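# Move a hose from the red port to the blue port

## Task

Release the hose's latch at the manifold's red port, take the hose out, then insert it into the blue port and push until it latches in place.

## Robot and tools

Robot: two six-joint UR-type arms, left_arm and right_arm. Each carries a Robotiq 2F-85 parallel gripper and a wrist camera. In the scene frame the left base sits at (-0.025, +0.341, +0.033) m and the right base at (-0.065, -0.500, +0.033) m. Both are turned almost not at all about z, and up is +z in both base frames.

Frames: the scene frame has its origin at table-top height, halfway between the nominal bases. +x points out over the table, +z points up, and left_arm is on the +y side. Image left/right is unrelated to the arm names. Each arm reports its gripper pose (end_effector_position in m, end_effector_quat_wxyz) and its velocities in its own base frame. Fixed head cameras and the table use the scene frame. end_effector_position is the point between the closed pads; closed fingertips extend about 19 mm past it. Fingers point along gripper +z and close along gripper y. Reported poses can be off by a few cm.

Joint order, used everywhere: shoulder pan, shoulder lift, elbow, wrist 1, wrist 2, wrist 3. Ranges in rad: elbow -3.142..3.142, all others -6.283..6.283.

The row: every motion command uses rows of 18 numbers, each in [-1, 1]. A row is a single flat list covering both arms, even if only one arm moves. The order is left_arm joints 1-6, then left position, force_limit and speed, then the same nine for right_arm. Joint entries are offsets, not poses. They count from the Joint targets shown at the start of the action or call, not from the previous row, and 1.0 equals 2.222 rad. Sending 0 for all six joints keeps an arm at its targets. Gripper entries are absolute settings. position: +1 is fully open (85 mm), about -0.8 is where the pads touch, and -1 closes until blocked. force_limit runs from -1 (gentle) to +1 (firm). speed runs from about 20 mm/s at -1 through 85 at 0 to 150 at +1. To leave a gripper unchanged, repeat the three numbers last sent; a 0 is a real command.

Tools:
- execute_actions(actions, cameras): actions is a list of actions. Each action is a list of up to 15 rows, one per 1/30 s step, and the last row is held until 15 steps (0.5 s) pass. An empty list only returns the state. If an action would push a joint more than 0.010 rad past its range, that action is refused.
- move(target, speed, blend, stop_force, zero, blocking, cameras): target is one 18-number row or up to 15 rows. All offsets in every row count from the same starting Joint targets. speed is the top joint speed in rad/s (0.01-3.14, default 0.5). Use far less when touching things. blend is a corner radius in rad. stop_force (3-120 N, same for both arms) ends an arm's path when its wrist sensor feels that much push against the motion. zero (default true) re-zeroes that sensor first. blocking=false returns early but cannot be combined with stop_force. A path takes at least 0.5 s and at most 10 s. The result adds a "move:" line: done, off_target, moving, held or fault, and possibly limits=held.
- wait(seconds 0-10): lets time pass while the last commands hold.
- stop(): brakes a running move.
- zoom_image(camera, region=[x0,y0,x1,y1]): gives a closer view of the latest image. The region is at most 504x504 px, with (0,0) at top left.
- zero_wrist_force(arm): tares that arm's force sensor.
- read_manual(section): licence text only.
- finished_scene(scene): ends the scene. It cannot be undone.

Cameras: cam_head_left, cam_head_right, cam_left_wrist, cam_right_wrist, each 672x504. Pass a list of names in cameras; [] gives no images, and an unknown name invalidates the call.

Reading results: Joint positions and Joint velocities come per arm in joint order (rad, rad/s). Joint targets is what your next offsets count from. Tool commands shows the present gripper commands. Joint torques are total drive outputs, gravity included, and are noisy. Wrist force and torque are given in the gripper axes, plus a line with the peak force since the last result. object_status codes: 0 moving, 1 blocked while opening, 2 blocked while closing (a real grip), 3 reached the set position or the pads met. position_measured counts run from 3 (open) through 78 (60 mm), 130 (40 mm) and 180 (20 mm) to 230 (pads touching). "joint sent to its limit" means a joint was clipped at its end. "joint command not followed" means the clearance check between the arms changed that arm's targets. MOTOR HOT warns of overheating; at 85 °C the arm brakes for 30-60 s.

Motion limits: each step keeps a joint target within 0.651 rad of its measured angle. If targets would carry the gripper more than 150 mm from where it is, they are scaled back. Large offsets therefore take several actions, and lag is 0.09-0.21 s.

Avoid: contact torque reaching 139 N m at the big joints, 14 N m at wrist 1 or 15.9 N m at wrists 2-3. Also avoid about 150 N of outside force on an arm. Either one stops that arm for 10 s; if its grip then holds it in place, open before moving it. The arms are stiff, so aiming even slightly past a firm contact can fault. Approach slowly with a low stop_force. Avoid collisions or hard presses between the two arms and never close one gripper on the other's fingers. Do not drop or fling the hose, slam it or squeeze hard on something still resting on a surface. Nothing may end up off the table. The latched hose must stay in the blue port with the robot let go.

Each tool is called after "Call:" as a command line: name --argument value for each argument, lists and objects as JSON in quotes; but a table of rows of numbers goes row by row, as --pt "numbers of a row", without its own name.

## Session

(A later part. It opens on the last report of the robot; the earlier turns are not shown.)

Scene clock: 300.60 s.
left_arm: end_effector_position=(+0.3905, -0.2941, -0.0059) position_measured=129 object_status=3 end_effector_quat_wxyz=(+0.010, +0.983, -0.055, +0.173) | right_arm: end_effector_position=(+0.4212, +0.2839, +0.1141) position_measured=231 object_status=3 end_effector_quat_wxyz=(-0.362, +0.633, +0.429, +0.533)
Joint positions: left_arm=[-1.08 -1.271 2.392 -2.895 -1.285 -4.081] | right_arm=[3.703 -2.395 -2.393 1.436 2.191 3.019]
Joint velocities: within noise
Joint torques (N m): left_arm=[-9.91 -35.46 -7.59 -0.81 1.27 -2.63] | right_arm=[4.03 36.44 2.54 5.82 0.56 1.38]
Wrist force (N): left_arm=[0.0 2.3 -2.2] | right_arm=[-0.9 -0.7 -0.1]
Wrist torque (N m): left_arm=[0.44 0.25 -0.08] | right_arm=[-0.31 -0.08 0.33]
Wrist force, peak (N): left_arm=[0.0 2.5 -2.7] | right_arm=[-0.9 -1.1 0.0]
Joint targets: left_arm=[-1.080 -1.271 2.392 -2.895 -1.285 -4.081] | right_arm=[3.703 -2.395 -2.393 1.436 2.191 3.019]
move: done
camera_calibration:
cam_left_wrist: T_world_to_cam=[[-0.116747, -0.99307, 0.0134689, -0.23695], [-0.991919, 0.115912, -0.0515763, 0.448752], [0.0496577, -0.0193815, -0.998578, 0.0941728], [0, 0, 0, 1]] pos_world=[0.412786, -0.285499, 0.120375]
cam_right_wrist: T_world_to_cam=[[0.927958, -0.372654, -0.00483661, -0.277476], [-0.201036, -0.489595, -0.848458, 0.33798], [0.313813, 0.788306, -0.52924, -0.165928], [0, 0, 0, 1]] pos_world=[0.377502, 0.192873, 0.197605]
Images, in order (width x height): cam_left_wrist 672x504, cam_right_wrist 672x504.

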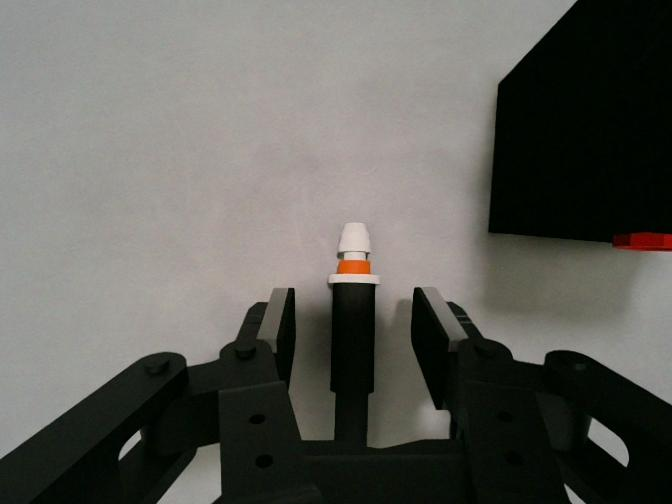

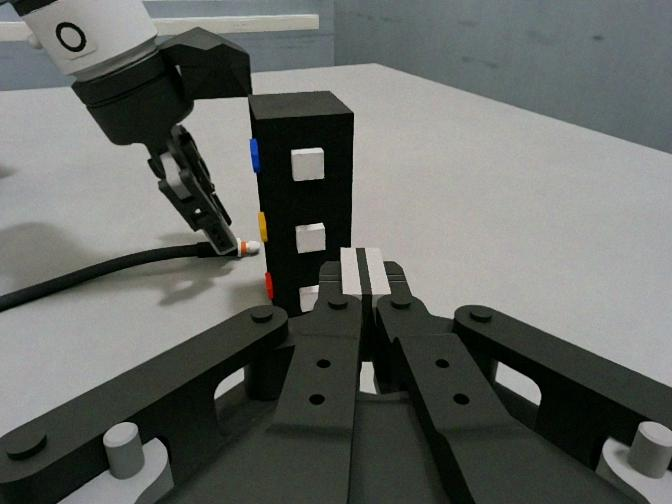

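Call:
move --target '[0, 0, 0, 0, 0, 0, -1, 0.1, -1, 0, 0, 0, 0, 0, 0, -0.82, -0.5, 0.5]' --cameras '["cam_left_wrist", "cam_right_wrist"]'

Call:
zoom_image --camera "cam_left_wrist" --region '[220, 180, 490, 430]'

Call:
zoom_image --camera "cam_right_wrist" --region '[100, 150, 310, 310]'

Scene clock: 306.57 s.
left_arm: end_effector_position=(+0.3905, -0.2941, -0.0059) position_measured=231 object_status=0 end_effector_quat_wxyz=(+0.010, +0.983, -0.055, +0.173) | right_arm: end_effector_position=(+0.4212, +0.2839, +0.1141) position_measured=231 object_status=3 end_effector_quat_wxyz=(-0.362, +0.633, +0.429, +0.533)
Joint positions: left_arm=[-1.08 -1.271 2.392 -2.895 -1.285 -4.081] | right_arm=[3.703 -2.395 -2.393 1.436 2.191 3.019]
Joint velocities: within noise
Joint torques (N m): left_arm=[-8.77 -35.25 -4.07 -2.04 1.46 -2.57] | right_arm=[4.35 36.09 4.02 5.81 0.97 0.96]
Wrist force (N): left_arm=[0.4 2.4 -3.7] | right_arm=[-0.5 -1.0 -0.3]
Wrist torque (N m): left_arm=[0.44 0.23 -0.08] | right_arm=[-0.35 -0.15 0.32]
Wrist force, peak (N): left_arm=[0.4 2.3 -3.9] | right_arm=[-1.0 -1.1 -0.1]
Joint targets: left_arm=[-1.080 -1.271 2.392 -2.895 -1.285 -4.081] | right_arm=[3.703 -2.395 -2.393 1.436 2.191 3.019]
move: done
camera_calibration:
cam_left_wrist: T_world_to_cam=[[-0.116747, -0.99307, 0.0134689, -0.23695], [-0.991919, 0.115912, -0.0515763, 0.448752], [0.0496577, -0.0193815, -0.998578, 0.0941728], [0, 0, 0, 1]] pos_world=[0.412786, -0.285499, 0.120375]
cam_right_wrist: T_world_to_cam=[[0.927958, -0.372654, -0.00483661, -0.277476], [-0.201036, -0.489595, -0.848458, 0.33798], [0.313813, 0.788306, -0.52924, -0.165928], [0, 0, 0, 1]] pos_world=[0.377502, 0.192873, 0.197605]
Images, in order (width x height): cam_left_wrist 672x504, cam_right_wrist 672x504.

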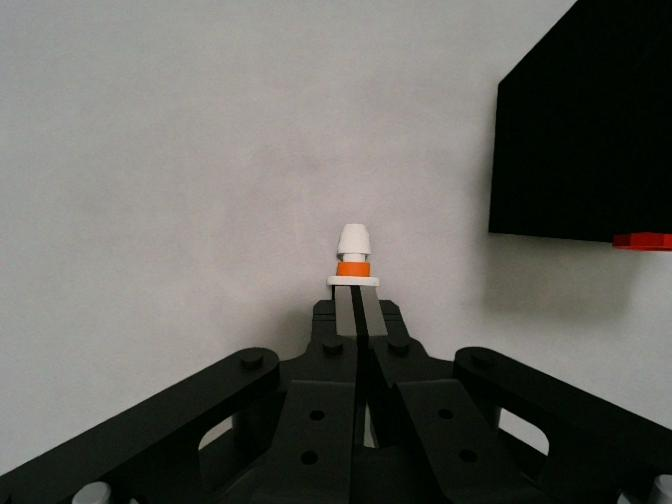

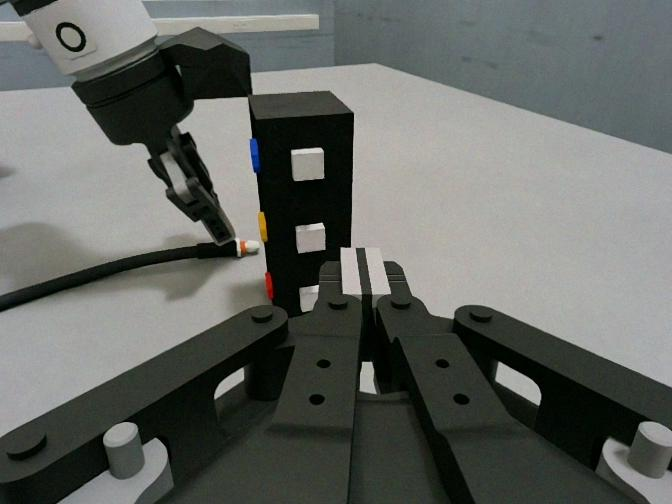

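Scaled by 1.867 from the camera's 672x504 image, which has a finer 960x720 frame.

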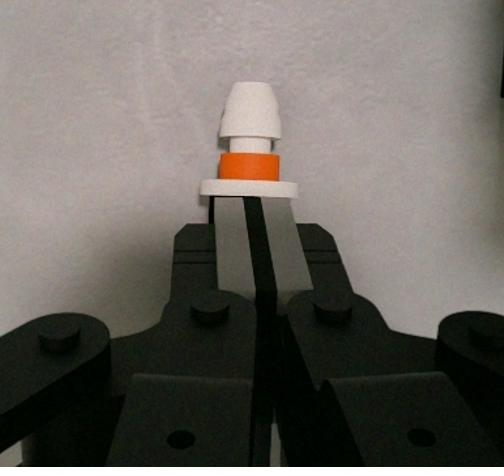

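Scaled by 2.400 from the camera's 672x504 image, which has a finer 960x720 frame.

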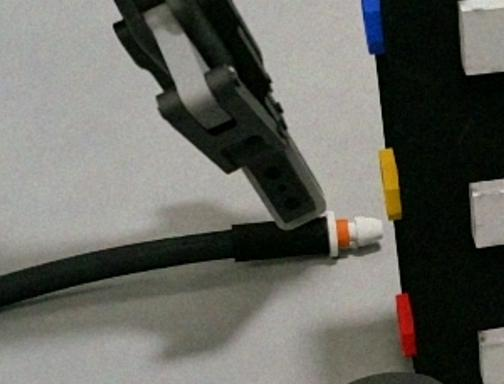

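Call:
move --target '[0, 0, 0, 0, 0, 0, 0.0, 0.1, 0.5, 0, 0, 0, 0, 0, 0, -0.82, -0.5, 0.5]' --cameras '[]'

Call:
move --target '[0, 0.02206, 0.00279, -0.02484, 0, 0, 0.0, 0.1, 0.5, 0, 0, 0, 0, 0, 0, -0.82, -0.5, 0.5]' --speed 0.03 --stop_force 5 --cameras '["cam_left_wrist", "cam_right_wrist"]'

Call:
zoom_image --camera "cam_left_wrist" --region '[220, 180, 490, 430]'

Call:
zoom_image --camera "cam_right_wrist" --region '[100, 150, 310, 310]'

Scene clock: 325.00 s.
left_arm: end_effector_position=(+0.3905, -0.2941, -0.0059) position_measured=129 object_status=0 end_effector_quat_wxyz=(+0.010, +0.983, -0.055, +0.173) | right_arm: end_effector_position=(+0.4212, +0.2839, +0.1141) position_measured=231 object_status=3 end_effector_quat_wxyz=(-0.362, +0.633, +0.429, +0.533)
Joint positions: left_arm=[-1.08 -1.271 2.392 -2.895 -1.285 -4.081] | right_arm=[3.703 -2.395 -2.393 1.436 2.191 3.019]
Joint velocities: within noise
Joint torques (N m): left_arm=[-6.69 -33.39 -3.9 -2.84 1.18 -2.72] | right_arm=[4.18 35.99 4.22 5.7 1.18 1.25]
Wrist force (N): left_arm=[-0.1 2.5 -2.2] | right_arm=[-0.5 -0.7 -0.3]
Wrist torque (N m): left_arm=[0.45 0.24 -0.08] | right_arm=[-0.31 -0.16 0.33]
Wrist force, peak (N): left_arm=[0.6 2.3 -4.1] | right_arm=[-0.8 -1.1 -0.3]
Joint targets: left_arm=[-1.080 -1.271 2.392 -2.895 -1.285 -4.081] | right_arm=[3.703 -2.395 -2.393 1.436 2.191 3.019]
move: done
No camera images: "cameras" was empty.

Scene clock: 327.63 s.
left_arm: end_effector_position=(+0.3905, -0.2941, -0.0214) position_measured=129 object_status=3 end_effector_quat_wxyz=(+0.010, +0.983, -0.055, +0.173) | right_arm: end_effector_position=(+0.4212, +0.2839, +0.1141) position_measured=231 object_status=3 end_effector_quat_wxyz=(-0.362, +0.633, +0.429, +0.533)
Joint positions: left_arm=[-1.08 -1.222 2.398 -2.95 -1.285 -4.081] | right_arm=[3.703 -2.395 -2.393 1.436 2.191 3.019]
Joint velocities: within noise
Joint torques (N m): left_arm=[-7.23 -35.5 -8.44 -0.77 1.21 -2.67] | right_arm=[3.56 36.38 5.4 5.63 1.44 1.15]
Wrist force (N): left_arm=[0.3 2.0 -2.0] | right_arm=[-0.9 -0.8 -0.2]
Wrist torque (N m): left_arm=[0.39 0.16 -0.12] | right_arm=[-0.31 -0.09 0.33]
Wrist force, peak (N): left_arm=[0.0 2.5 -2.4] | right_arm=[-1.0 -1.1 -0.3]
Joint targets: left_arm=[-1.080 -1.222 2.398 -2.950 -1.285 -4.081] | right_arm=[3.703 -2.395 -2.393 1.436 2.191 3.019]
move: done
camera_calibration:
cam_left_wrist: T_world_to_cam=[[-0.116742, -0.993072, 0.0133796, -0.236735], [-0.991925, 0.115914, -0.0514614, 0.447943], [0.049554, -0.0192793, -0.998585, 0.0787677], [0, 0, 0, 1]] pos_world=[0.412786, -0.285499, 0.104875]
cam_right_wrist: T_world_to_cam=[[0.927958, -0.372654, -0.00483661, -0.277476], [-0.201036, -0.489595, -0.848458, 0.33798], [0.313813, 0.788306, -0.52924, -0.165928], [0, 0, 0, 1]] pos_world=[0.377502, 0.192873, 0.197605]
Images, in order (width x height): cam_left_wrist 672x504, cam_right_wrist 672x504.

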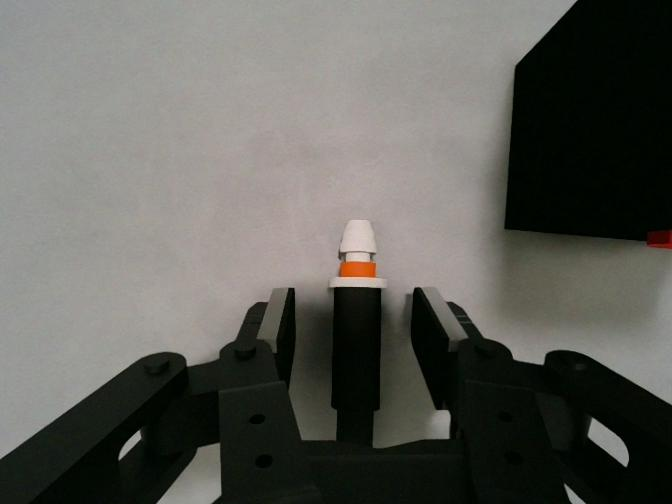

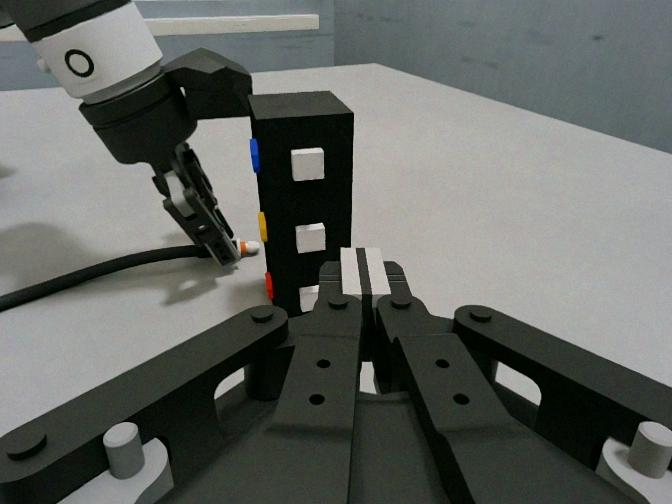

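Scaled by 1.867 from the camera's 672x504 image, which has a finer 960x720 frame.

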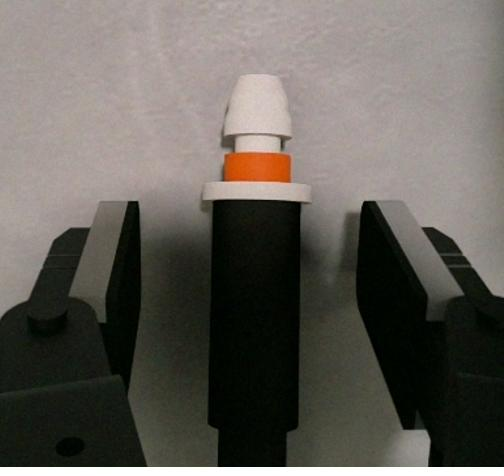

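Scaled by 2.400 from the camera's 672x504 image, which has a finer 960x720 frame.

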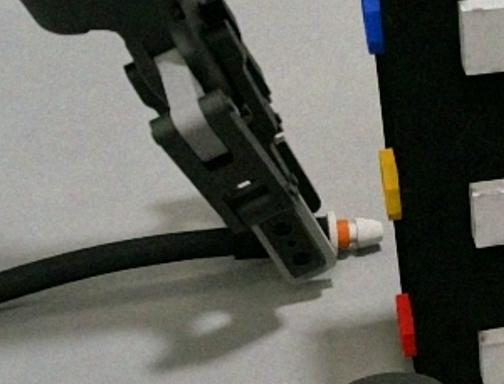

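Call:
move --pt "0 -0.02206 -0.00279 0.02484 0 0 -0.3 0.1 0.0 0 0 0 0 0 0 -0.82 -0.5 0.5" --pt "0.0725 -0.005 -0.10284 0.19928 -0.12862 0.07237 -0.3 0.1 0.0 0 0 0 0 0 0 -0.82 -0.5 0.5" --speed '[0.1, 0.25]' --blend '[0.02, 0]' --cameras '["cam_left_wrist", "cam_right_wrist"]'

Call:
zoom_image --camera "cam_left_wrist" --region '[220, 180, 490, 430]'

Call:
zoom_image --camera "cam_right_wrist" --region '[100, 150, 310, 310]'

Scene clock: 348.70 s.
left_arm: end_effector_position=(+0.3930, -0.2950, -0.0093) position_measured=167 object_status=3 end_effector_quat_wxyz=(+0.000, +0.998, -0.070, +0.000) | right_arm: end_effector_position=(+0.4212, +0.2839, +0.1141) position_measured=231 object_status=3 end_effector_quat_wxyz=(-0.362, +0.633, +0.429, +0.533)
Joint positions: left_arm=[-0.919 -1.233 2.17 -2.508 -1.571 -3.921] | right_arm=[3.703 -2.395 -2.393 1.436 2.191 3.019]
Joint velocities: within noise
Joint torques (N m): left_arm=[-9.97 -39.59 -4.85 -5.03 0.08 -2.67] | right_arm=[2.25 37.17 8.01 5.81 1.84 1.26]
Wrist force (N): left_arm=[1.0 1.7 -1.8] | right_arm=[-0.7 -0.7 -0.2]
Wrist torque (N m): left_arm=[0.34 0.11 -0.16] | right_arm=[-0.31 -0.11 0.32]
Wrist force, peak (N): left_arm=[-0.2 2.4 -2.6] | right_arm=[-1.0 -1.0 -0.7]
Joint targets: left_arm=[-0.919 -1.233 2.170 -2.508 -1.571 -3.921] | right_arm=[3.703 -2.395 -2.393 1.436 2.191 3.019]
move: done
camera_calibration:
cam_left_wrist: T_world_to_cam=[[-0.140565, -0.989964, 0.0145829, -0.227221], [-0.946009, 0.13864, 0.292996, 0.443015], [-0.292077, 0.0273893, -0.956003, 0.23907], [0, 0, 0, 1]] pos_world=[0.456983, -0.292908, 0.102064]
cam_right_wrist: T_world_to_cam=[[0.927958, -0.372654, -0.00483661, -0.277476], [-0.201036, -0.489595, -0.848458, 0.33798], [0.313813, 0.788306, -0.52924, -0.165928], [0, 0, 0, 1]] pos_world=[0.377502, 0.192873, 0.197605]
Images, in order (width x height): cam_left_wrist 672x504, cam_right_wrist 672x504.

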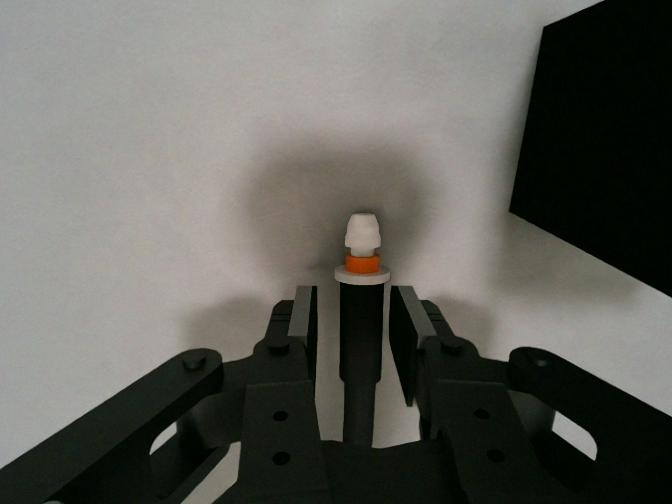

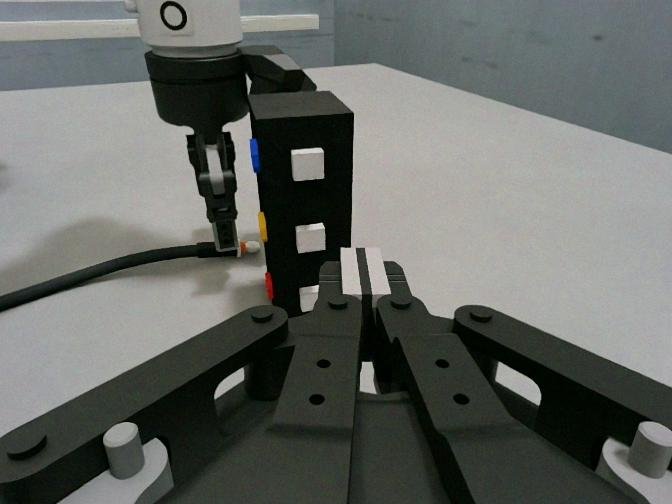

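Scaled by 1.867 from the camera's 672x504 image, which has a finer 960x720 frame.

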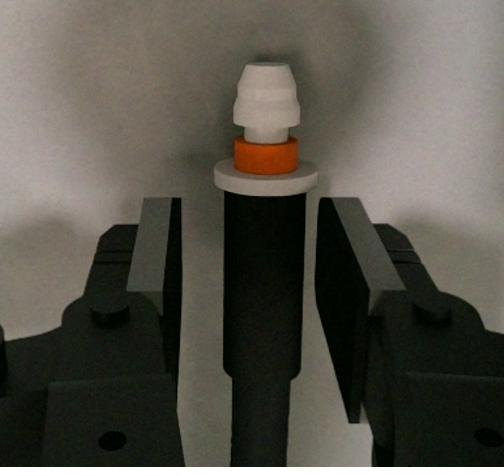

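Scaled by 2.400 from the camera's 672x504 image, which has a finer 960x720 frame.

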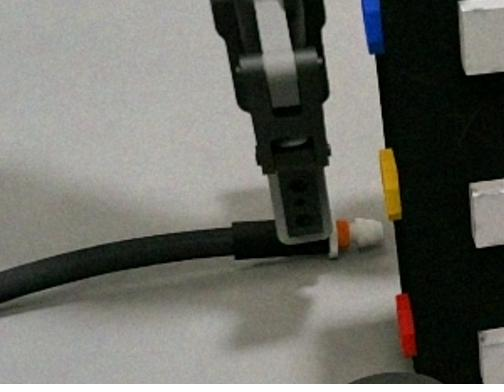

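Call:
move --pt "-0.0032 -0.00032 0.00023 0.00023 0 -0.00306 -0.3 0.1 0.0 0 0 0 0 0 0 -0.82 -0.5 0.5" --pt "-0.0032 0.02705 0.0063 -0.03326 0 -0.00306 -0.3 0.1 0.0 0 0 0 0 0 0 -0.82 -0.5 0.5" --speed '[0.05, 0.02]' --stop_force 5 --cameras '["cam_left_wrist", "cam_right_wrist"]'

Call:
zoom_image --camera "cam_left_wrist" --region '[220, 180, 490, 430]'

Call:
zoom_image --camera "cam_right_wrist" --region '[100, 150, 310, 310]'

Scene clock: 361.87 s.
left_arm: end_effector_position=(+0.3908, -0.2977, -0.0276) position_measured=167 object_status=3 end_effector_quat_wxyz=(+0.000, +0.998, -0.070, +0.000) | right_arm: end_effector_position=(+0.4212, +0.2839, +0.1141) position_measured=231 object_status=3 end_effector_quat_wxyz=(-0.362, +0.633, +0.429, +0.533)
Joint positions: left_arm=[-0.926 -1.19 2.18 -2.56 -1.571 -3.927] | right_arm=[3.703 -2.395 -2.393 1.436 2.191 3.019]
Joint velocities: within noise
Joint torques (N m): left_arm=[7.4 -40.54 -22.63 -0.62 -0.93 2.54] | right_arm=[0.46 36.12 8.07 5.88 2.05 1.18]
Wrist force (N): left_arm=[1.5 2.1 -3.0] | right_arm=[-0.6 -0.8 -0.6]
Wrist torque (N m): left_arm=[0.31 0.09 -0.13] | right_arm=[-0.33 -0.14 0.32]
Wrist force, peak (N): left_arm=[-5.2 -3.9 -24.8] | right_arm=[-0.9 -1.1 -0.2]
Joint targets: left_arm=[-0.926 -1.190 2.180 -2.560 -1.571 -3.927] | right_arm=[3.703 -2.395 -2.393 1.436 2.191 3.019]
move: contact (left_arm); path passed 1 of 2 targets; left_arm: the wrist 1 is farthest, 0.021 rad from its target
camera_calibration:
cam_left_wrist: T_world_to_cam=[[-0.140998, -0.989903, 0.0145452, -0.229817], [-0.94588, 0.139036, 0.293223, 0.446724], [-0.292285, 0.0275859, -0.955933, 0.221156], [0, 0, 0, 1]] pos_world=[0.454784, -0.295708, 0.0837636]
cam_right_wrist: T_world_to_cam=[[0.927958, -0.372654, -0.00483661, -0.277476], [-0.201036, -0.489595, -0.848458, 0.33798], [0.313813, 0.788306, -0.52924, -0.165928], [0, 0, 0, 1]] pos_world=[0.377502, 0.192873, 0.197605]
Images, in order (width x height): cam_left_wrist 672x504, cam_right_wrist 672x504.

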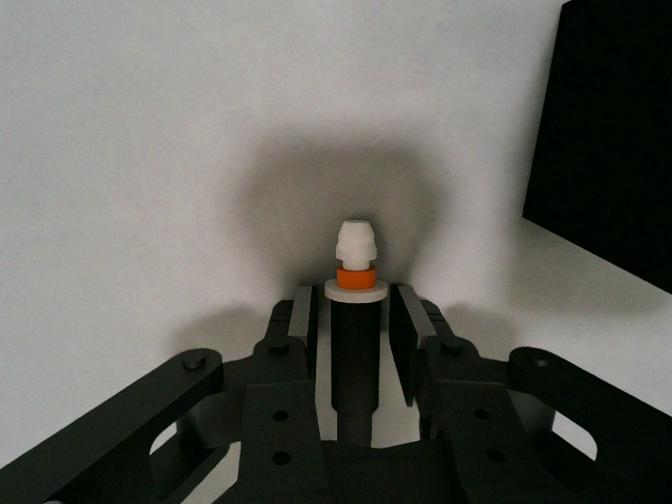

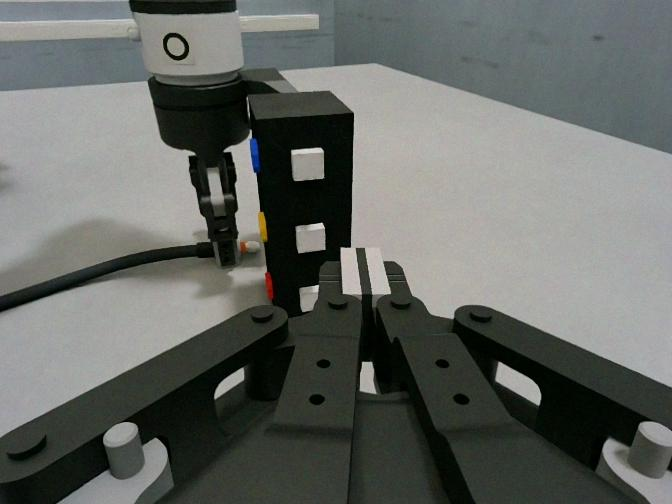

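Scaled by 1.867 from the camera's 672x504 image, which has a finer 960x720 frame.

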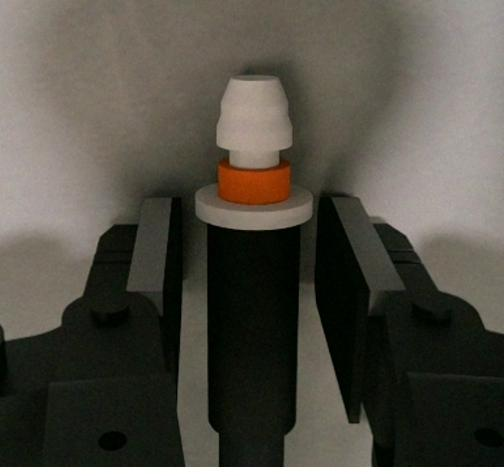

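Scaled by 2.400 from the camera's 672x504 image, which has a finer 960x720 frame.

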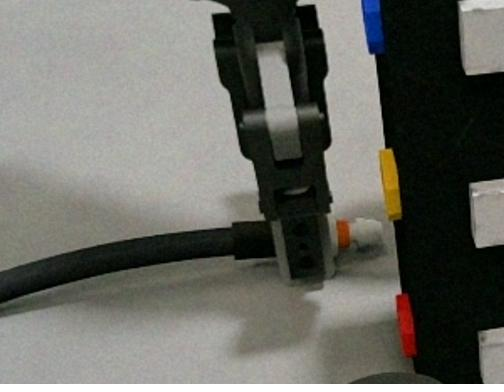

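Call:
move --pt "0 -0.00277 -0.00062 0.00339 0 0 -0.3 -0.2 -1 0 0 0 0 0 0 -0.82 -0.5 0.5" --pt "0 -0.00277 -0.00062 0.00339 0 0 -1 -0.2 -1 0 0 0 0 0 0 -0.82 -0.5 0.5" --pt "0 -0.04401 -0.01211 0.05576 0 0 -1 -0.2 -1 0 0 0 0 0 0 -0.82 -0.5 0.5" --speed '[0.02, 0.05, 0.06]' --cameras '["cam_left_wrist", "cam_right_wrist"]'

Call:
zoom_image --camera "cam_left_wrist" --region '[220, 180, 490, 430]'

Call:
zoom_image --camera "cam_right_wrist" --region '[100, 140, 310, 300]'

Scene clock: 370.53 s.
left_arm: end_effector_position=(+0.3908, -0.2978, +0.0154) position_measured=192 object_status=2 end_effector_quat_wxyz=(+0.000, +0.998, -0.070, +0.000) | right_arm: end_effector_position=(+0.4212, +0.2839, +0.1141) position_measured=231 object_status=3 end_effector_quat_wxyz=(-0.362, +0.633, +0.429, +0.533)
Joint positions: left_arm=[-0.926 -1.289 2.153 -2.436 -1.571 -3.927] | right_arm=[3.703 -2.395 -2.393 1.436 2.191 3.019]
Joint velocities: within noise
Joint torques (N m): left_arm=[-9.2 -22.2 -19.12 -5.27 -1.05 2.38] | right_arm=[-0.35 35.87 7.74 5.63 2.17 0.89]
Wrist force (N): left_arm=[1.2 2.1 -1.8] | right_arm=[-0.3 -0.5 -0.4]
Wrist torque (N m): left_arm=[0.41 0.09 -0.16] | right_arm=[-0.27 -0.19 0.33]
Wrist force, peak (N): left_arm=[1.5 2.2 -3.3] | right_arm=[-1.2 -0.9 -0.2]
Joint targets: left_arm=[-0.926 -1.288 2.153 -2.437 -1.571 -3.927] | right_arm=[3.703 -2.395 -2.393 1.436 2.191 3.019]
move: done
camera_calibration:
cam_left_wrist: T_world_to_cam=[[-0.141019, -0.989892, 0.0151127, -0.230503], [-0.946006, 0.139236, 0.292722, 0.434267], [-0.291867, 0.0269826, -0.956078, 0.262006], [0, 0, 0, 1]] pos_world=[0.454784, -0.295708, 0.126863]
cam_right_wrist: T_world_to_cam=[[0.927958, -0.372654, -0.00483661, -0.277476], [-0.201036, -0.489595, -0.848458, 0.33798], [0.313813, 0.788306, -0.52924, -0.165928], [0, 0, 0, 1]] pos_world=[0.377502, 0.192873, 0.197605]
Images, in order (width x height): cam_left_wrist 672x504, cam_right_wrist 672x504.

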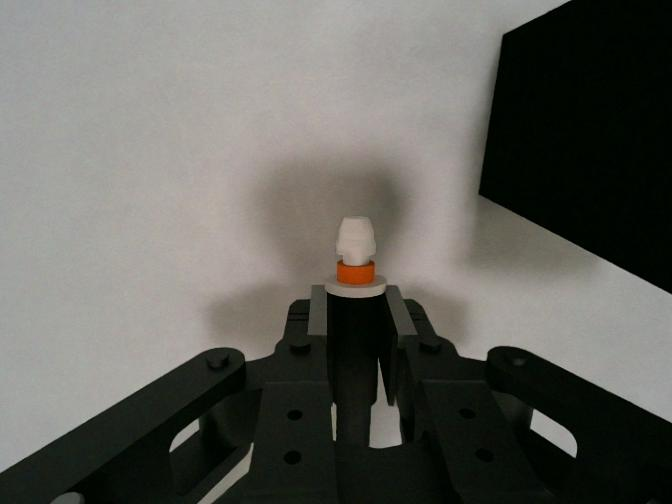

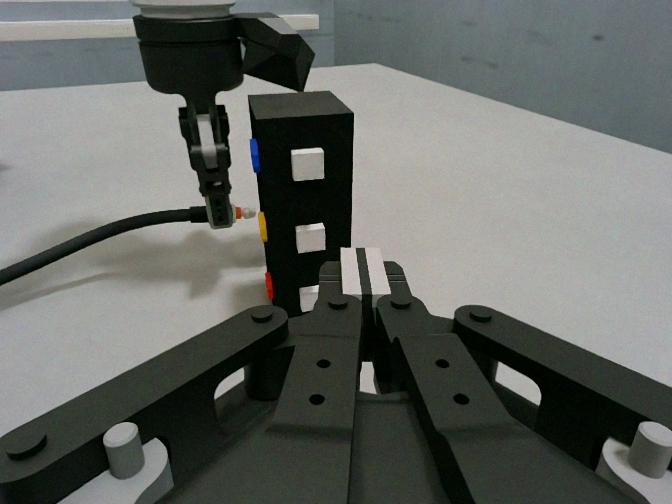

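Scaled by 1.867 from the camera's 672x504 image, which has a finer 960x720 frame.

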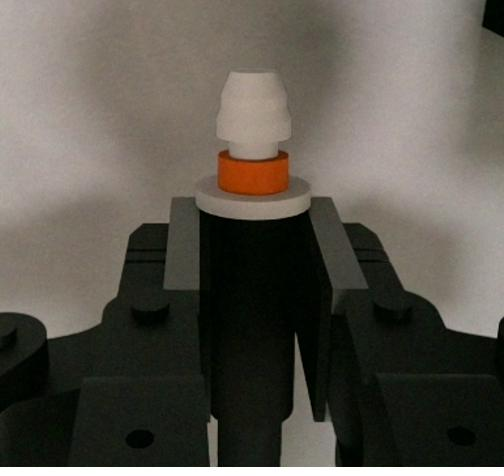

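Scaled by 2.400 from the camera's 672x504 image, which has a finer 960x720 frame.

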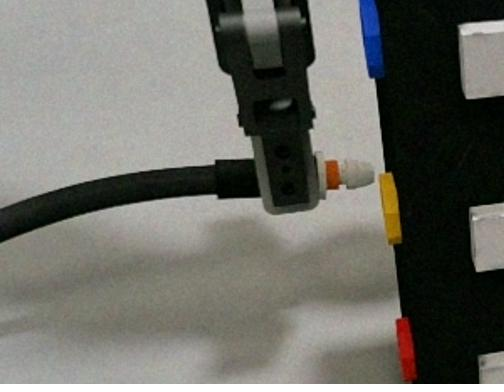

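Call:
move --pt "0 0 0 0 0 0 -0.98 0.1 -1 0 0 0 0 0 0 -0.82 -0.5 0.5" --pt "-0.05194 -0.11049 0.01787 0.09316 0.00009 -0.05203 -0.98 0.1 -1 0 0 0 0 0 0 -0.82 -0.5 0.5" --pt "-0.10266 -0.06737 -0.03974 0.08515 0.03227 -0.07835 -0.98 0.1 -1 0 0 0 0 0 0 -0.82 -0.5 0.5" --speed '[0.1, 0.2, 0.15]' --blend '[0, 0.03, 0]' --cameras '["cam_left_wrist", "cam_right_wrist"]'

Call:
zoom_image --camera "cam_right_wrist" --region '[80, 90, 290, 230]'

Call:
zoom_image --camera "cam_left_wrist" --region '[270, 140, 450, 320]'

Scene clock: 383.83 s.
left_arm: end_effector_position=(+0.3356, -0.3833, +0.1027) position_measured=195 object_status=2 end_effector_quat_wxyz=(+0.004, +0.994, -0.096, +0.043) end_effector_velocity=(+0.000, +0.002, +0.000) end_effector_angular_velocity=(+0.000, +0.001, -0.003) | right_arm: end_effector_position=(+0.4212, +0.2839, +0.1141) position_measured=231 object_status=3 end_effector_quat_wxyz=(-0.362, +0.633, +0.429, +0.533)
Joint positions: left_arm=[-1.154 -1.438 2.065 -2.248 -1.499 -4.102] | right_arm=[3.703 -2.395 -2.393 1.436 2.191 3.019]
Joint velocities: left_arm=[0.002 -0.004 0.004 0 -0.001 0.005] | right_arm=[within noise]
Joint torques (N m): left_arm=[13.22 -35.09 -10.16 -2.67 -1.07 2.47] | right_arm=[-1.43 36.47 7.77 5.71 2.12 0.57]
Wrist force (N): left_arm=[1.0 1.7 -1.5] | right_arm=[-0.8 -1.0 -0.4]
Wrist torque (N m): left_arm=[0.35 0.11 -0.14] | right_arm=[-0.35 -0.11 0.32]
Wrist force, peak (N): left_arm=[1.0 3.3 -1.7] | right_arm=[-0.9 -1.1 -0.2]
Joint targets: left_arm=[-1.154 -1.438 2.065 -2.247 -1.499 -4.101] | right_arm=[3.703 -2.395 -2.393 1.436 2.191 3.019]
move: done
camera_calibration:
cam_left_wrist: T_world_to_cam=[[-0.193534, -0.980992, 0.0141472, -0.30311], [-0.958899, 0.192186, 0.208753, 0.401687], [-0.207504, 0.026835, -0.977866, 0.305517], [0, 0, 0, 1]] pos_world=[0.389911, -0.382745, 0.21919]
cam_right_wrist: T_world_to_cam=[[0.927958, -0.372654, -0.00483661, -0.277476], [-0.201036, -0.489595, -0.848458, 0.33798], [0.313813, 0.788306, -0.52924, -0.165928], [0, 0, 0, 1]] pos_world=[0.377502, 0.192873, 0.197605]
Images, in order (width x height): cam_left_wrist 672x504, cam_right_wrist 672x504.

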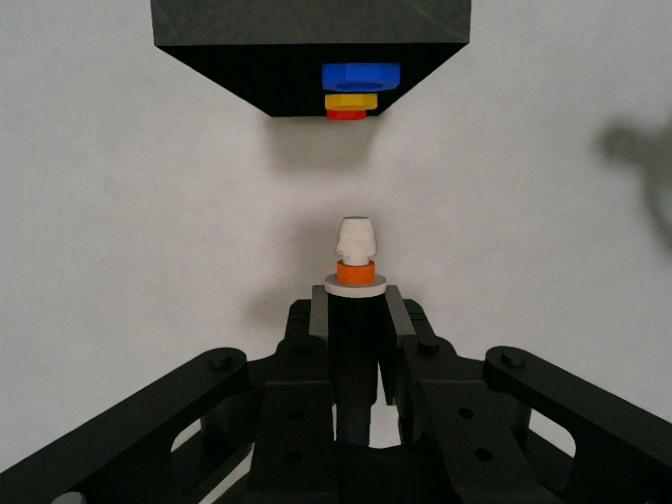

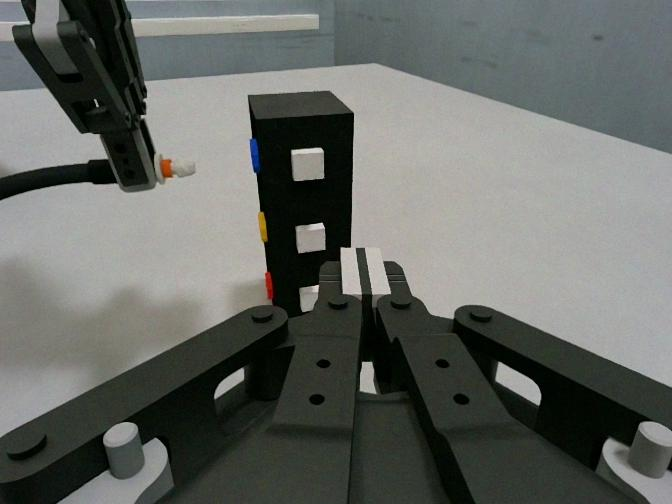

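Scaled by 2.400 from the camera's 672x504 image, which has a finer 960x720 frame.

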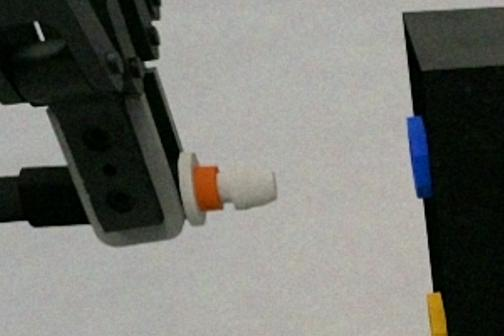

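Scaled by 2.800 from the camera's 672x504 image, which has a finer 960x720 frame.

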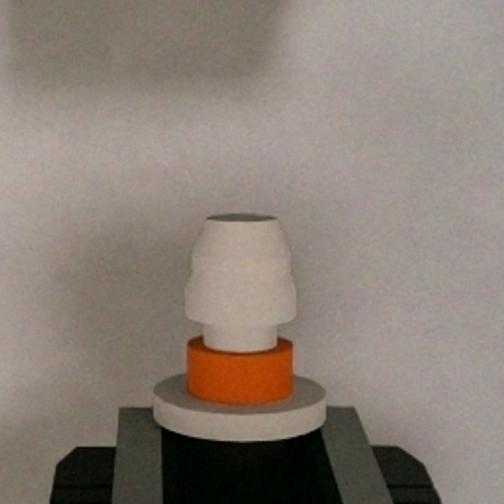

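Call:
zoom_image --camera "cam_left_wrist" --region '[300, 30, 430, 130]'

Scaled by 3.877 from the camera's 672x504 image, which has a finer 960x720 frame.

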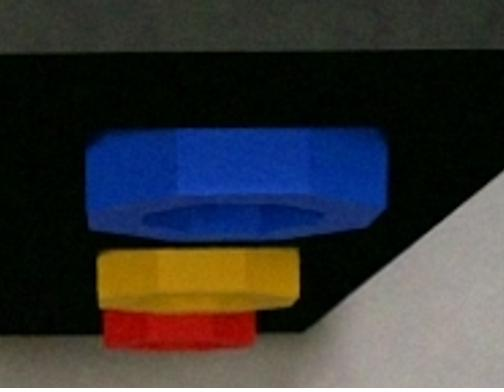

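Call:
move --target '[0.00131, 0.00234, -0.00099, -0.01512, 0.01917, 0.00257, -0.98, 0.1, -1, 0, 0, 0, 0, 0, 0, -0.82, -0.5, 0.5]' --speed 0.06 --cameras '["cam_left_wrist", "cam_right_wrist"]'

Call:
zoom_image --camera "cam_right_wrist" --region '[100, 90, 290, 220]'

Call:
zoom_image --camera "cam_left_wrist" --region '[290, 80, 430, 310]'

Scene clock: 402.67 s.
left_arm: end_effector_position=(+0.3504, -0.3861, +0.1060) position_measured=195 object_status=2 end_effector_quat_wxyz=(+0.007, +0.993, -0.096, +0.070) | right_arm: end_effector_position=(+0.4212, +0.2839, +0.1141) position_measured=231 object_status=3 end_effector_quat_wxyz=(-0.362, +0.633, +0.429, +0.533)
Joint positions: left_arm=[-1.151 -1.433 2.063 -2.281 -1.456 -4.096] | right_arm=[3.703 -2.395 -2.393 1.436 2.191 3.019]
Joint velocities: within noise
Joint torques (N m): left_arm=[8.99 -23.85 -28.16 -0.92 -1.14 1.48] | right_arm=[-1.02 37.13 6.76 5.67 2.18 0.28]
Wrist force (N): left_arm=[0.7 1.9 -1.6] | right_arm=[-0.8 -0.7 -0.2]
Wrist torque (N m): left_arm=[0.33 0.14 -0.13] | right_arm=[-0.30 -0.11 0.32]
Wrist force, peak (N): left_arm=[1.1 1.9 -1.9] | right_arm=[-0.9 -1.1 -0.3]
Joint targets: left_arm=[-1.151 -1.433 2.063 -2.281 -1.457 -4.096] | right_arm=[3.703 -2.395 -2.393 1.436 2.191 3.019]
move: done
camera_calibration:
cam_left_wrist: T_world_to_cam=[[-0.194419, -0.980818, 0.014051, -0.302638], [-0.968323, 0.194191, 0.156975, 0.425296], [-0.156692, 0.016913, -0.987503, 0.291254], [0, 0, 0, 1]] pos_world=[0.398622, -0.384347, 0.225106]
cam_right_wrist: T_world_to_cam=[[0.927958, -0.372654, -0.00483661, -0.277476], [-0.201036, -0.489595, -0.848458, 0.33798], [0.313813, 0.788306, -0.52924, -0.165928], [0, 0, 0, 1]] pos_world=[0.377502, 0.192873, 0.197605]
Images, in order (width x height): cam_left_wrist 672x504, cam_right_wrist 672x504.

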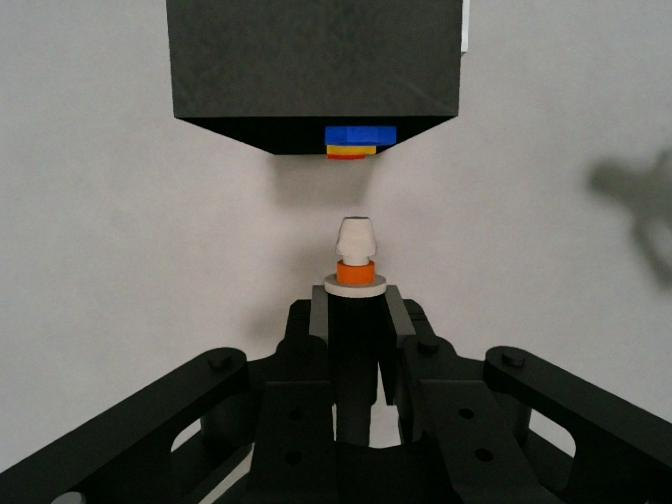

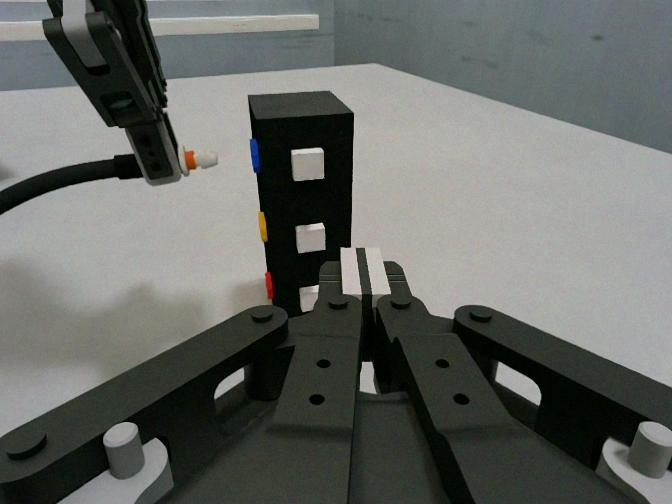

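Scaled by 2.653 from the camera's 672x504 image, which has a finer 960x720 frame.

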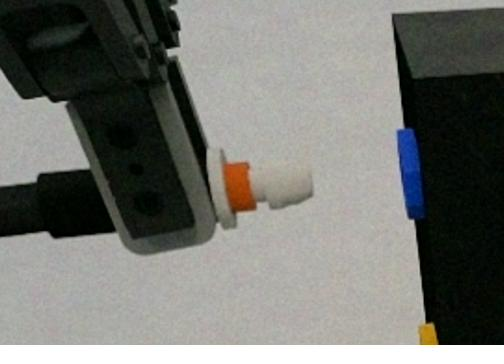

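Scaled by 2.191 from the camera's 672x504 image, which has a finer 960x720 frame.

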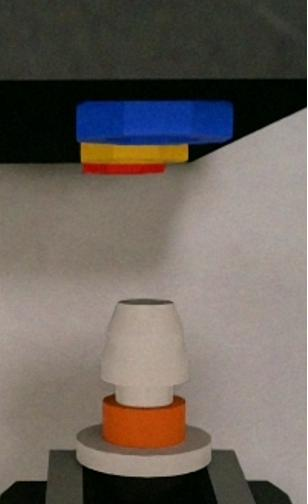

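Call:
move --target '[0.02282, 0.02462, -0.02993, 0.00275, -0.00189, 0.02291, -0.98, 0.1, -1, 0, 0, 0, 0, 0, 0, -0.82, -0.5, 0.5]' --speed 0.045 --stop_force 10 --cameras '["cam_left_wrist", "cam_right_wrist"]'

Call:
zoom_image --camera "cam_right_wrist" --region '[130, 90, 290, 210]'

Call:
zoom_image --camera "cam_left_wrist" --region '[290, 160, 430, 310]'

Scene clock: 414.17 s.
left_arm: end_effector_position=(+0.3807, -0.3924, +0.1064) position_measured=195 object_status=2 end_effector_quat_wxyz=(+0.007, +0.993, -0.096, +0.069) | right_arm: end_effector_position=(+0.4212, +0.2839, +0.1141) position_measured=231 object_status=3 end_effector_quat_wxyz=(-0.362, +0.633, +0.429, +0.533)
Joint positions: left_arm=[-1.1 -1.378 1.996 -2.275 -1.461 -4.045] | right_arm=[3.703 -2.395 -2.393 1.436 2.191 3.019]
Joint velocities: within noise
Joint torques (N m): left_arm=[-6.53 -41.64 -10.41 -4.47 3.47 -2.56] | right_arm=[-2.41 35.74 7.49 5.65 2.1 -0.12]
Wrist force (N): left_arm=[-1.2 7.6 2.9] | right_arm=[-0.8 -0.7 -0.2]
Wrist torque (N m): left_arm=[0.27 0.09 0.04] | right_arm=[-0.31 -0.11 0.33]
Wrist force, peak (N): left_arm=[-6.4 7.4 2.4] | right_arm=[-0.6 -1.3 0.1]
Joint targets: left_arm=[-1.100 -1.378 1.996 -2.275 -1.461 -4.045] | right_arm=[3.703 -2.395 -2.393 1.436 2.191 3.019]
move: done
camera_calibration:
cam_left_wrist: T_world_to_cam=[[-0.194485, -0.980809, 0.0137447, -0.302812], [-0.968244, 0.1942, 0.157449, 0.455756], [-0.157097, 0.0173132, -0.987431, 0.296834], [0, 0, 0, 1]] pos_world=[0.429022, -0.390647, 0.225507]
cam_right_wrist: T_world_to_cam=[[0.927958, -0.372654, -0.00483661, -0.277476], [-0.201036, -0.489595, -0.848458, 0.33798], [0.313813, 0.788306, -0.52924, -0.165928], [0, 0, 0, 1]] pos_world=[0.377502, 0.192873, 0.197605]
Images, in order (width x height): cam_left_wrist 672x504, cam_right_wrist 672x504.

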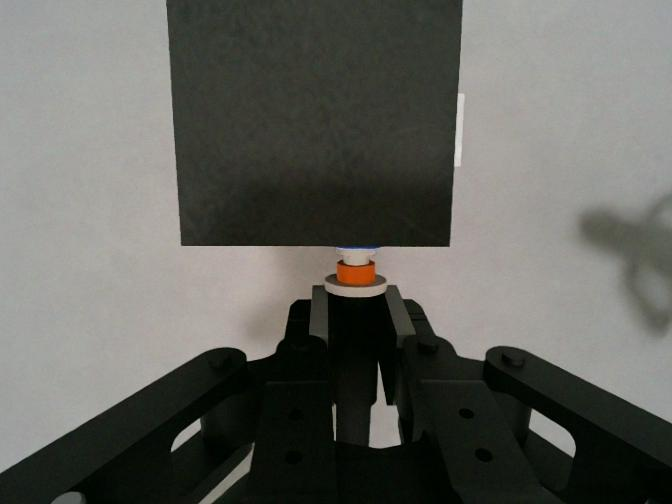

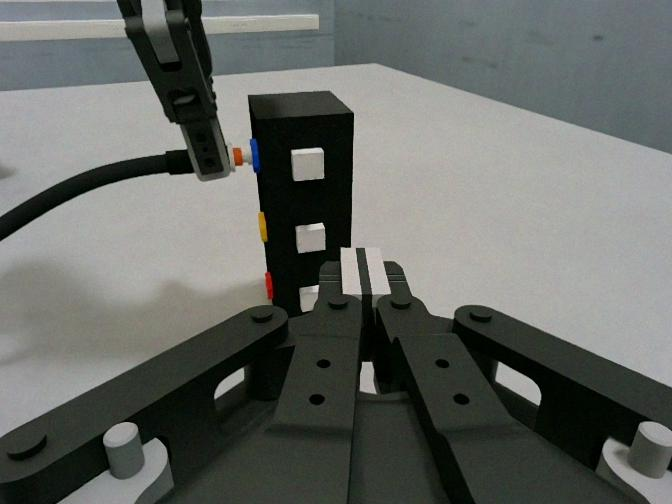

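Scaled by 3.150 from the camera's 672x504 image, which has a finer 960x720 frame.

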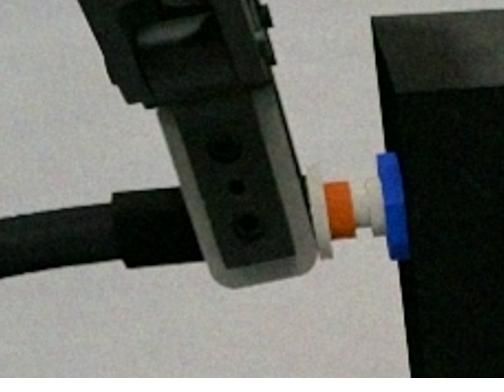

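Scaled by 3.360 from the camera's 672x504 image, which has a finer 960x720 frame.

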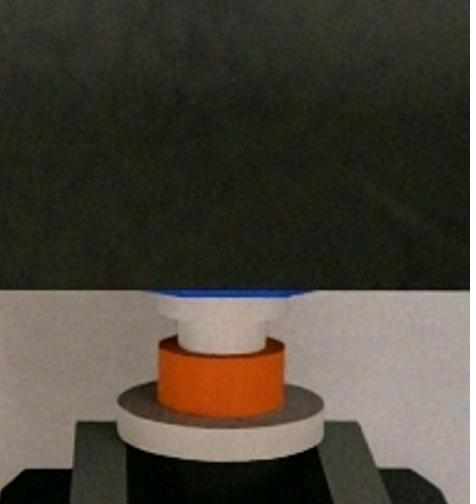

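Call:
move --target '[-0.00032, 0.00068, -0.00018, -0.0005, 0, -0.00032, -0.98, 0.1, -1, 0, 0, 0, 0, 0, 0, -0.82, -0.5, 0.5]' --speed 0.02 --cameras '[]'

Scene clock: 430.43 s.
left_arm: end_effector_position=(+0.3806, -0.3930, +0.1060) position_measured=195 object_status=2 end_effector_quat_wxyz=(+0.007, +0.993, -0.096, +0.069) | right_arm: end_effector_position=(+0.4212, +0.2839, +0.1141) position_measured=231 object_status=3 end_effector_quat_wxyz=(-0.362, +0.633, +0.429, +0.533)
Joint positions: left_arm=[-1.101 -1.377 1.996 -2.276 -1.461 -4.046] | right_arm=[3.703 -2.395 -2.393 1.436 2.191 3.019]
Joint velocities: within noise
Joint torques (N m): left_arm=[-9.81 -21.93 -31.03 -5.93 1.67 -2.43] | right_arm=[-2.63 36.68 6.7 5.62 2.02 -0.06]
Wrist force (N): left_arm=[0.4 2.0 -1.7] | right_arm=[-0.8 -0.6 -0.1]
Wrist torque (N m): left_arm=[0.41 0.22 -0.13] | right_arm=[-0.29 -0.12 0.32]
Wrist force, peak (N): left_arm=[-1.1 7.8 2.9] | right_arm=[-1.0 -1.0 -0.5]
Joint targets: left_arm=[-1.101 -1.377 1.996 -2.276 -1.461 -4.046] | right_arm=[3.703 -2.395 -2.393 1.436 2.191 3.019]
move: done
No camera images: "cameras" was empty.

Call:
execute_actions --actions '[]' --cameras '["cam_left_wrist", "cam_right_wrist"]'

Scene clock: 437.23 s.
left_arm: end_effector_position=(+0.3806, -0.3930, +0.1060) position_measured=195 object_status=2 end_effector_quat_wxyz=(+0.007, +0.993, -0.096, +0.069) | right_arm: end_effector_position=(+0.4212, +0.2839, +0.1141) position_measured=231 object_status=3 end_effector_quat_wxyz=(-0.362, +0.633, +0.429, +0.533)
Joint positions: left_arm=[-1.101 -1.377 1.996 -2.276 -1.461 -4.046] | right_arm=[3.703 -2.395 -2.393 1.436 2.191 3.019]
Joint velocities: within noise
Joint torques (N m): left_arm=[-7.47 -30.32 -24.57 -0.71 -0.38 0.64] | right_arm=[-2.97 35.91 7.87 5.56 2.02 -0.42]
Wrist force (N): left_arm=[0.4 1.5 -1.4] | right_arm=[-0.5 -0.5 0.1]
Wrist torque (N m): left_arm=[0.38 0.18 -0.13] | right_arm=[-0.29 -0.15 0.32]
Wrist force, peak (N): left_arm=[0.4 1.9 -1.7] | right_arm=[-1.0 -1.0 -0.2]
Joint targets: left_arm=[-1.101 -1.377 1.996 -2.276 -1.461 -4.046] | right_arm=[3.703 -2.395 -2.393 1.436 2.191 3.019]
Tool commands: left_gripper/position=-0.98 left_gripper/force_limit=+0.1 left_gripper/speed=-1.0 right_gripper/position=-0.82 right_gripper/force_limit=-0.5 right_gripper/speed=+0.5
camera_calibration:
cam_left_wrist: T_world_to_cam=[[-0.194452, -0.980813, 0.0139381, -0.303473], [-0.96825, 0.194198, 0.157411, 0.455849], [-0.157097, 0.0171133, -0.987435, 0.296356], [0, 0, 0, 1]] pos_world=[0.428922, -0.391247, 0.225106]
cam_right_wrist: T_world_to_cam=[[0.927958, -0.372654, -0.00483661, -0.277476], [-0.201036, -0.489595, -0.848458, 0.33798], [0.313813, 0.788306, -0.52924, -0.165928], [0, 0, 0, 1]] pos_world=[0.377502, 0.192873, 0.197605]
Images, in order (width x height): cam_left_wrist 672x504, cam_right_wrist 672x504.

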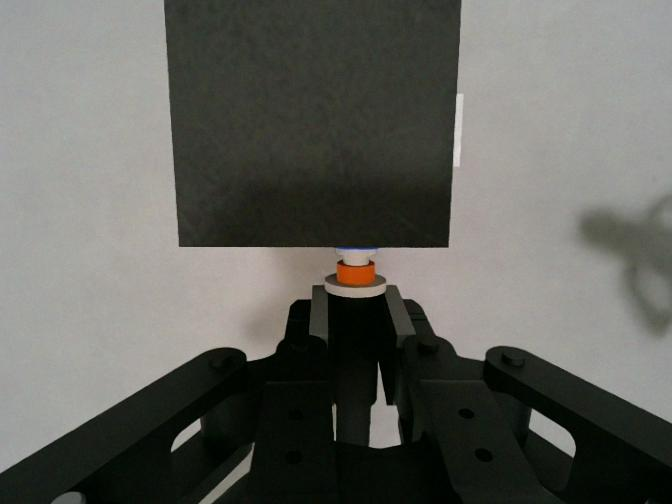

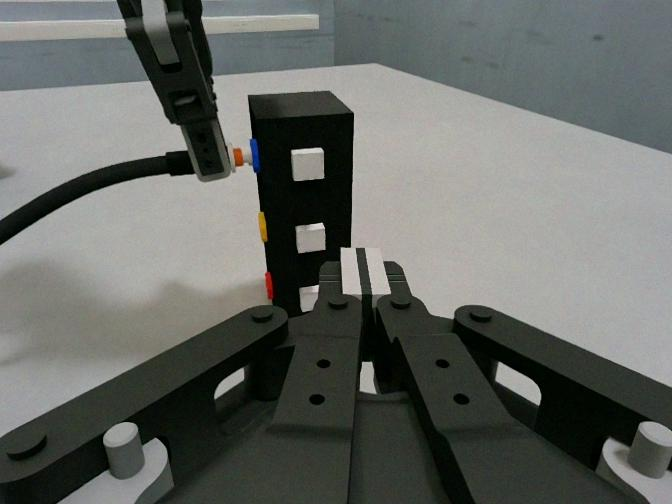

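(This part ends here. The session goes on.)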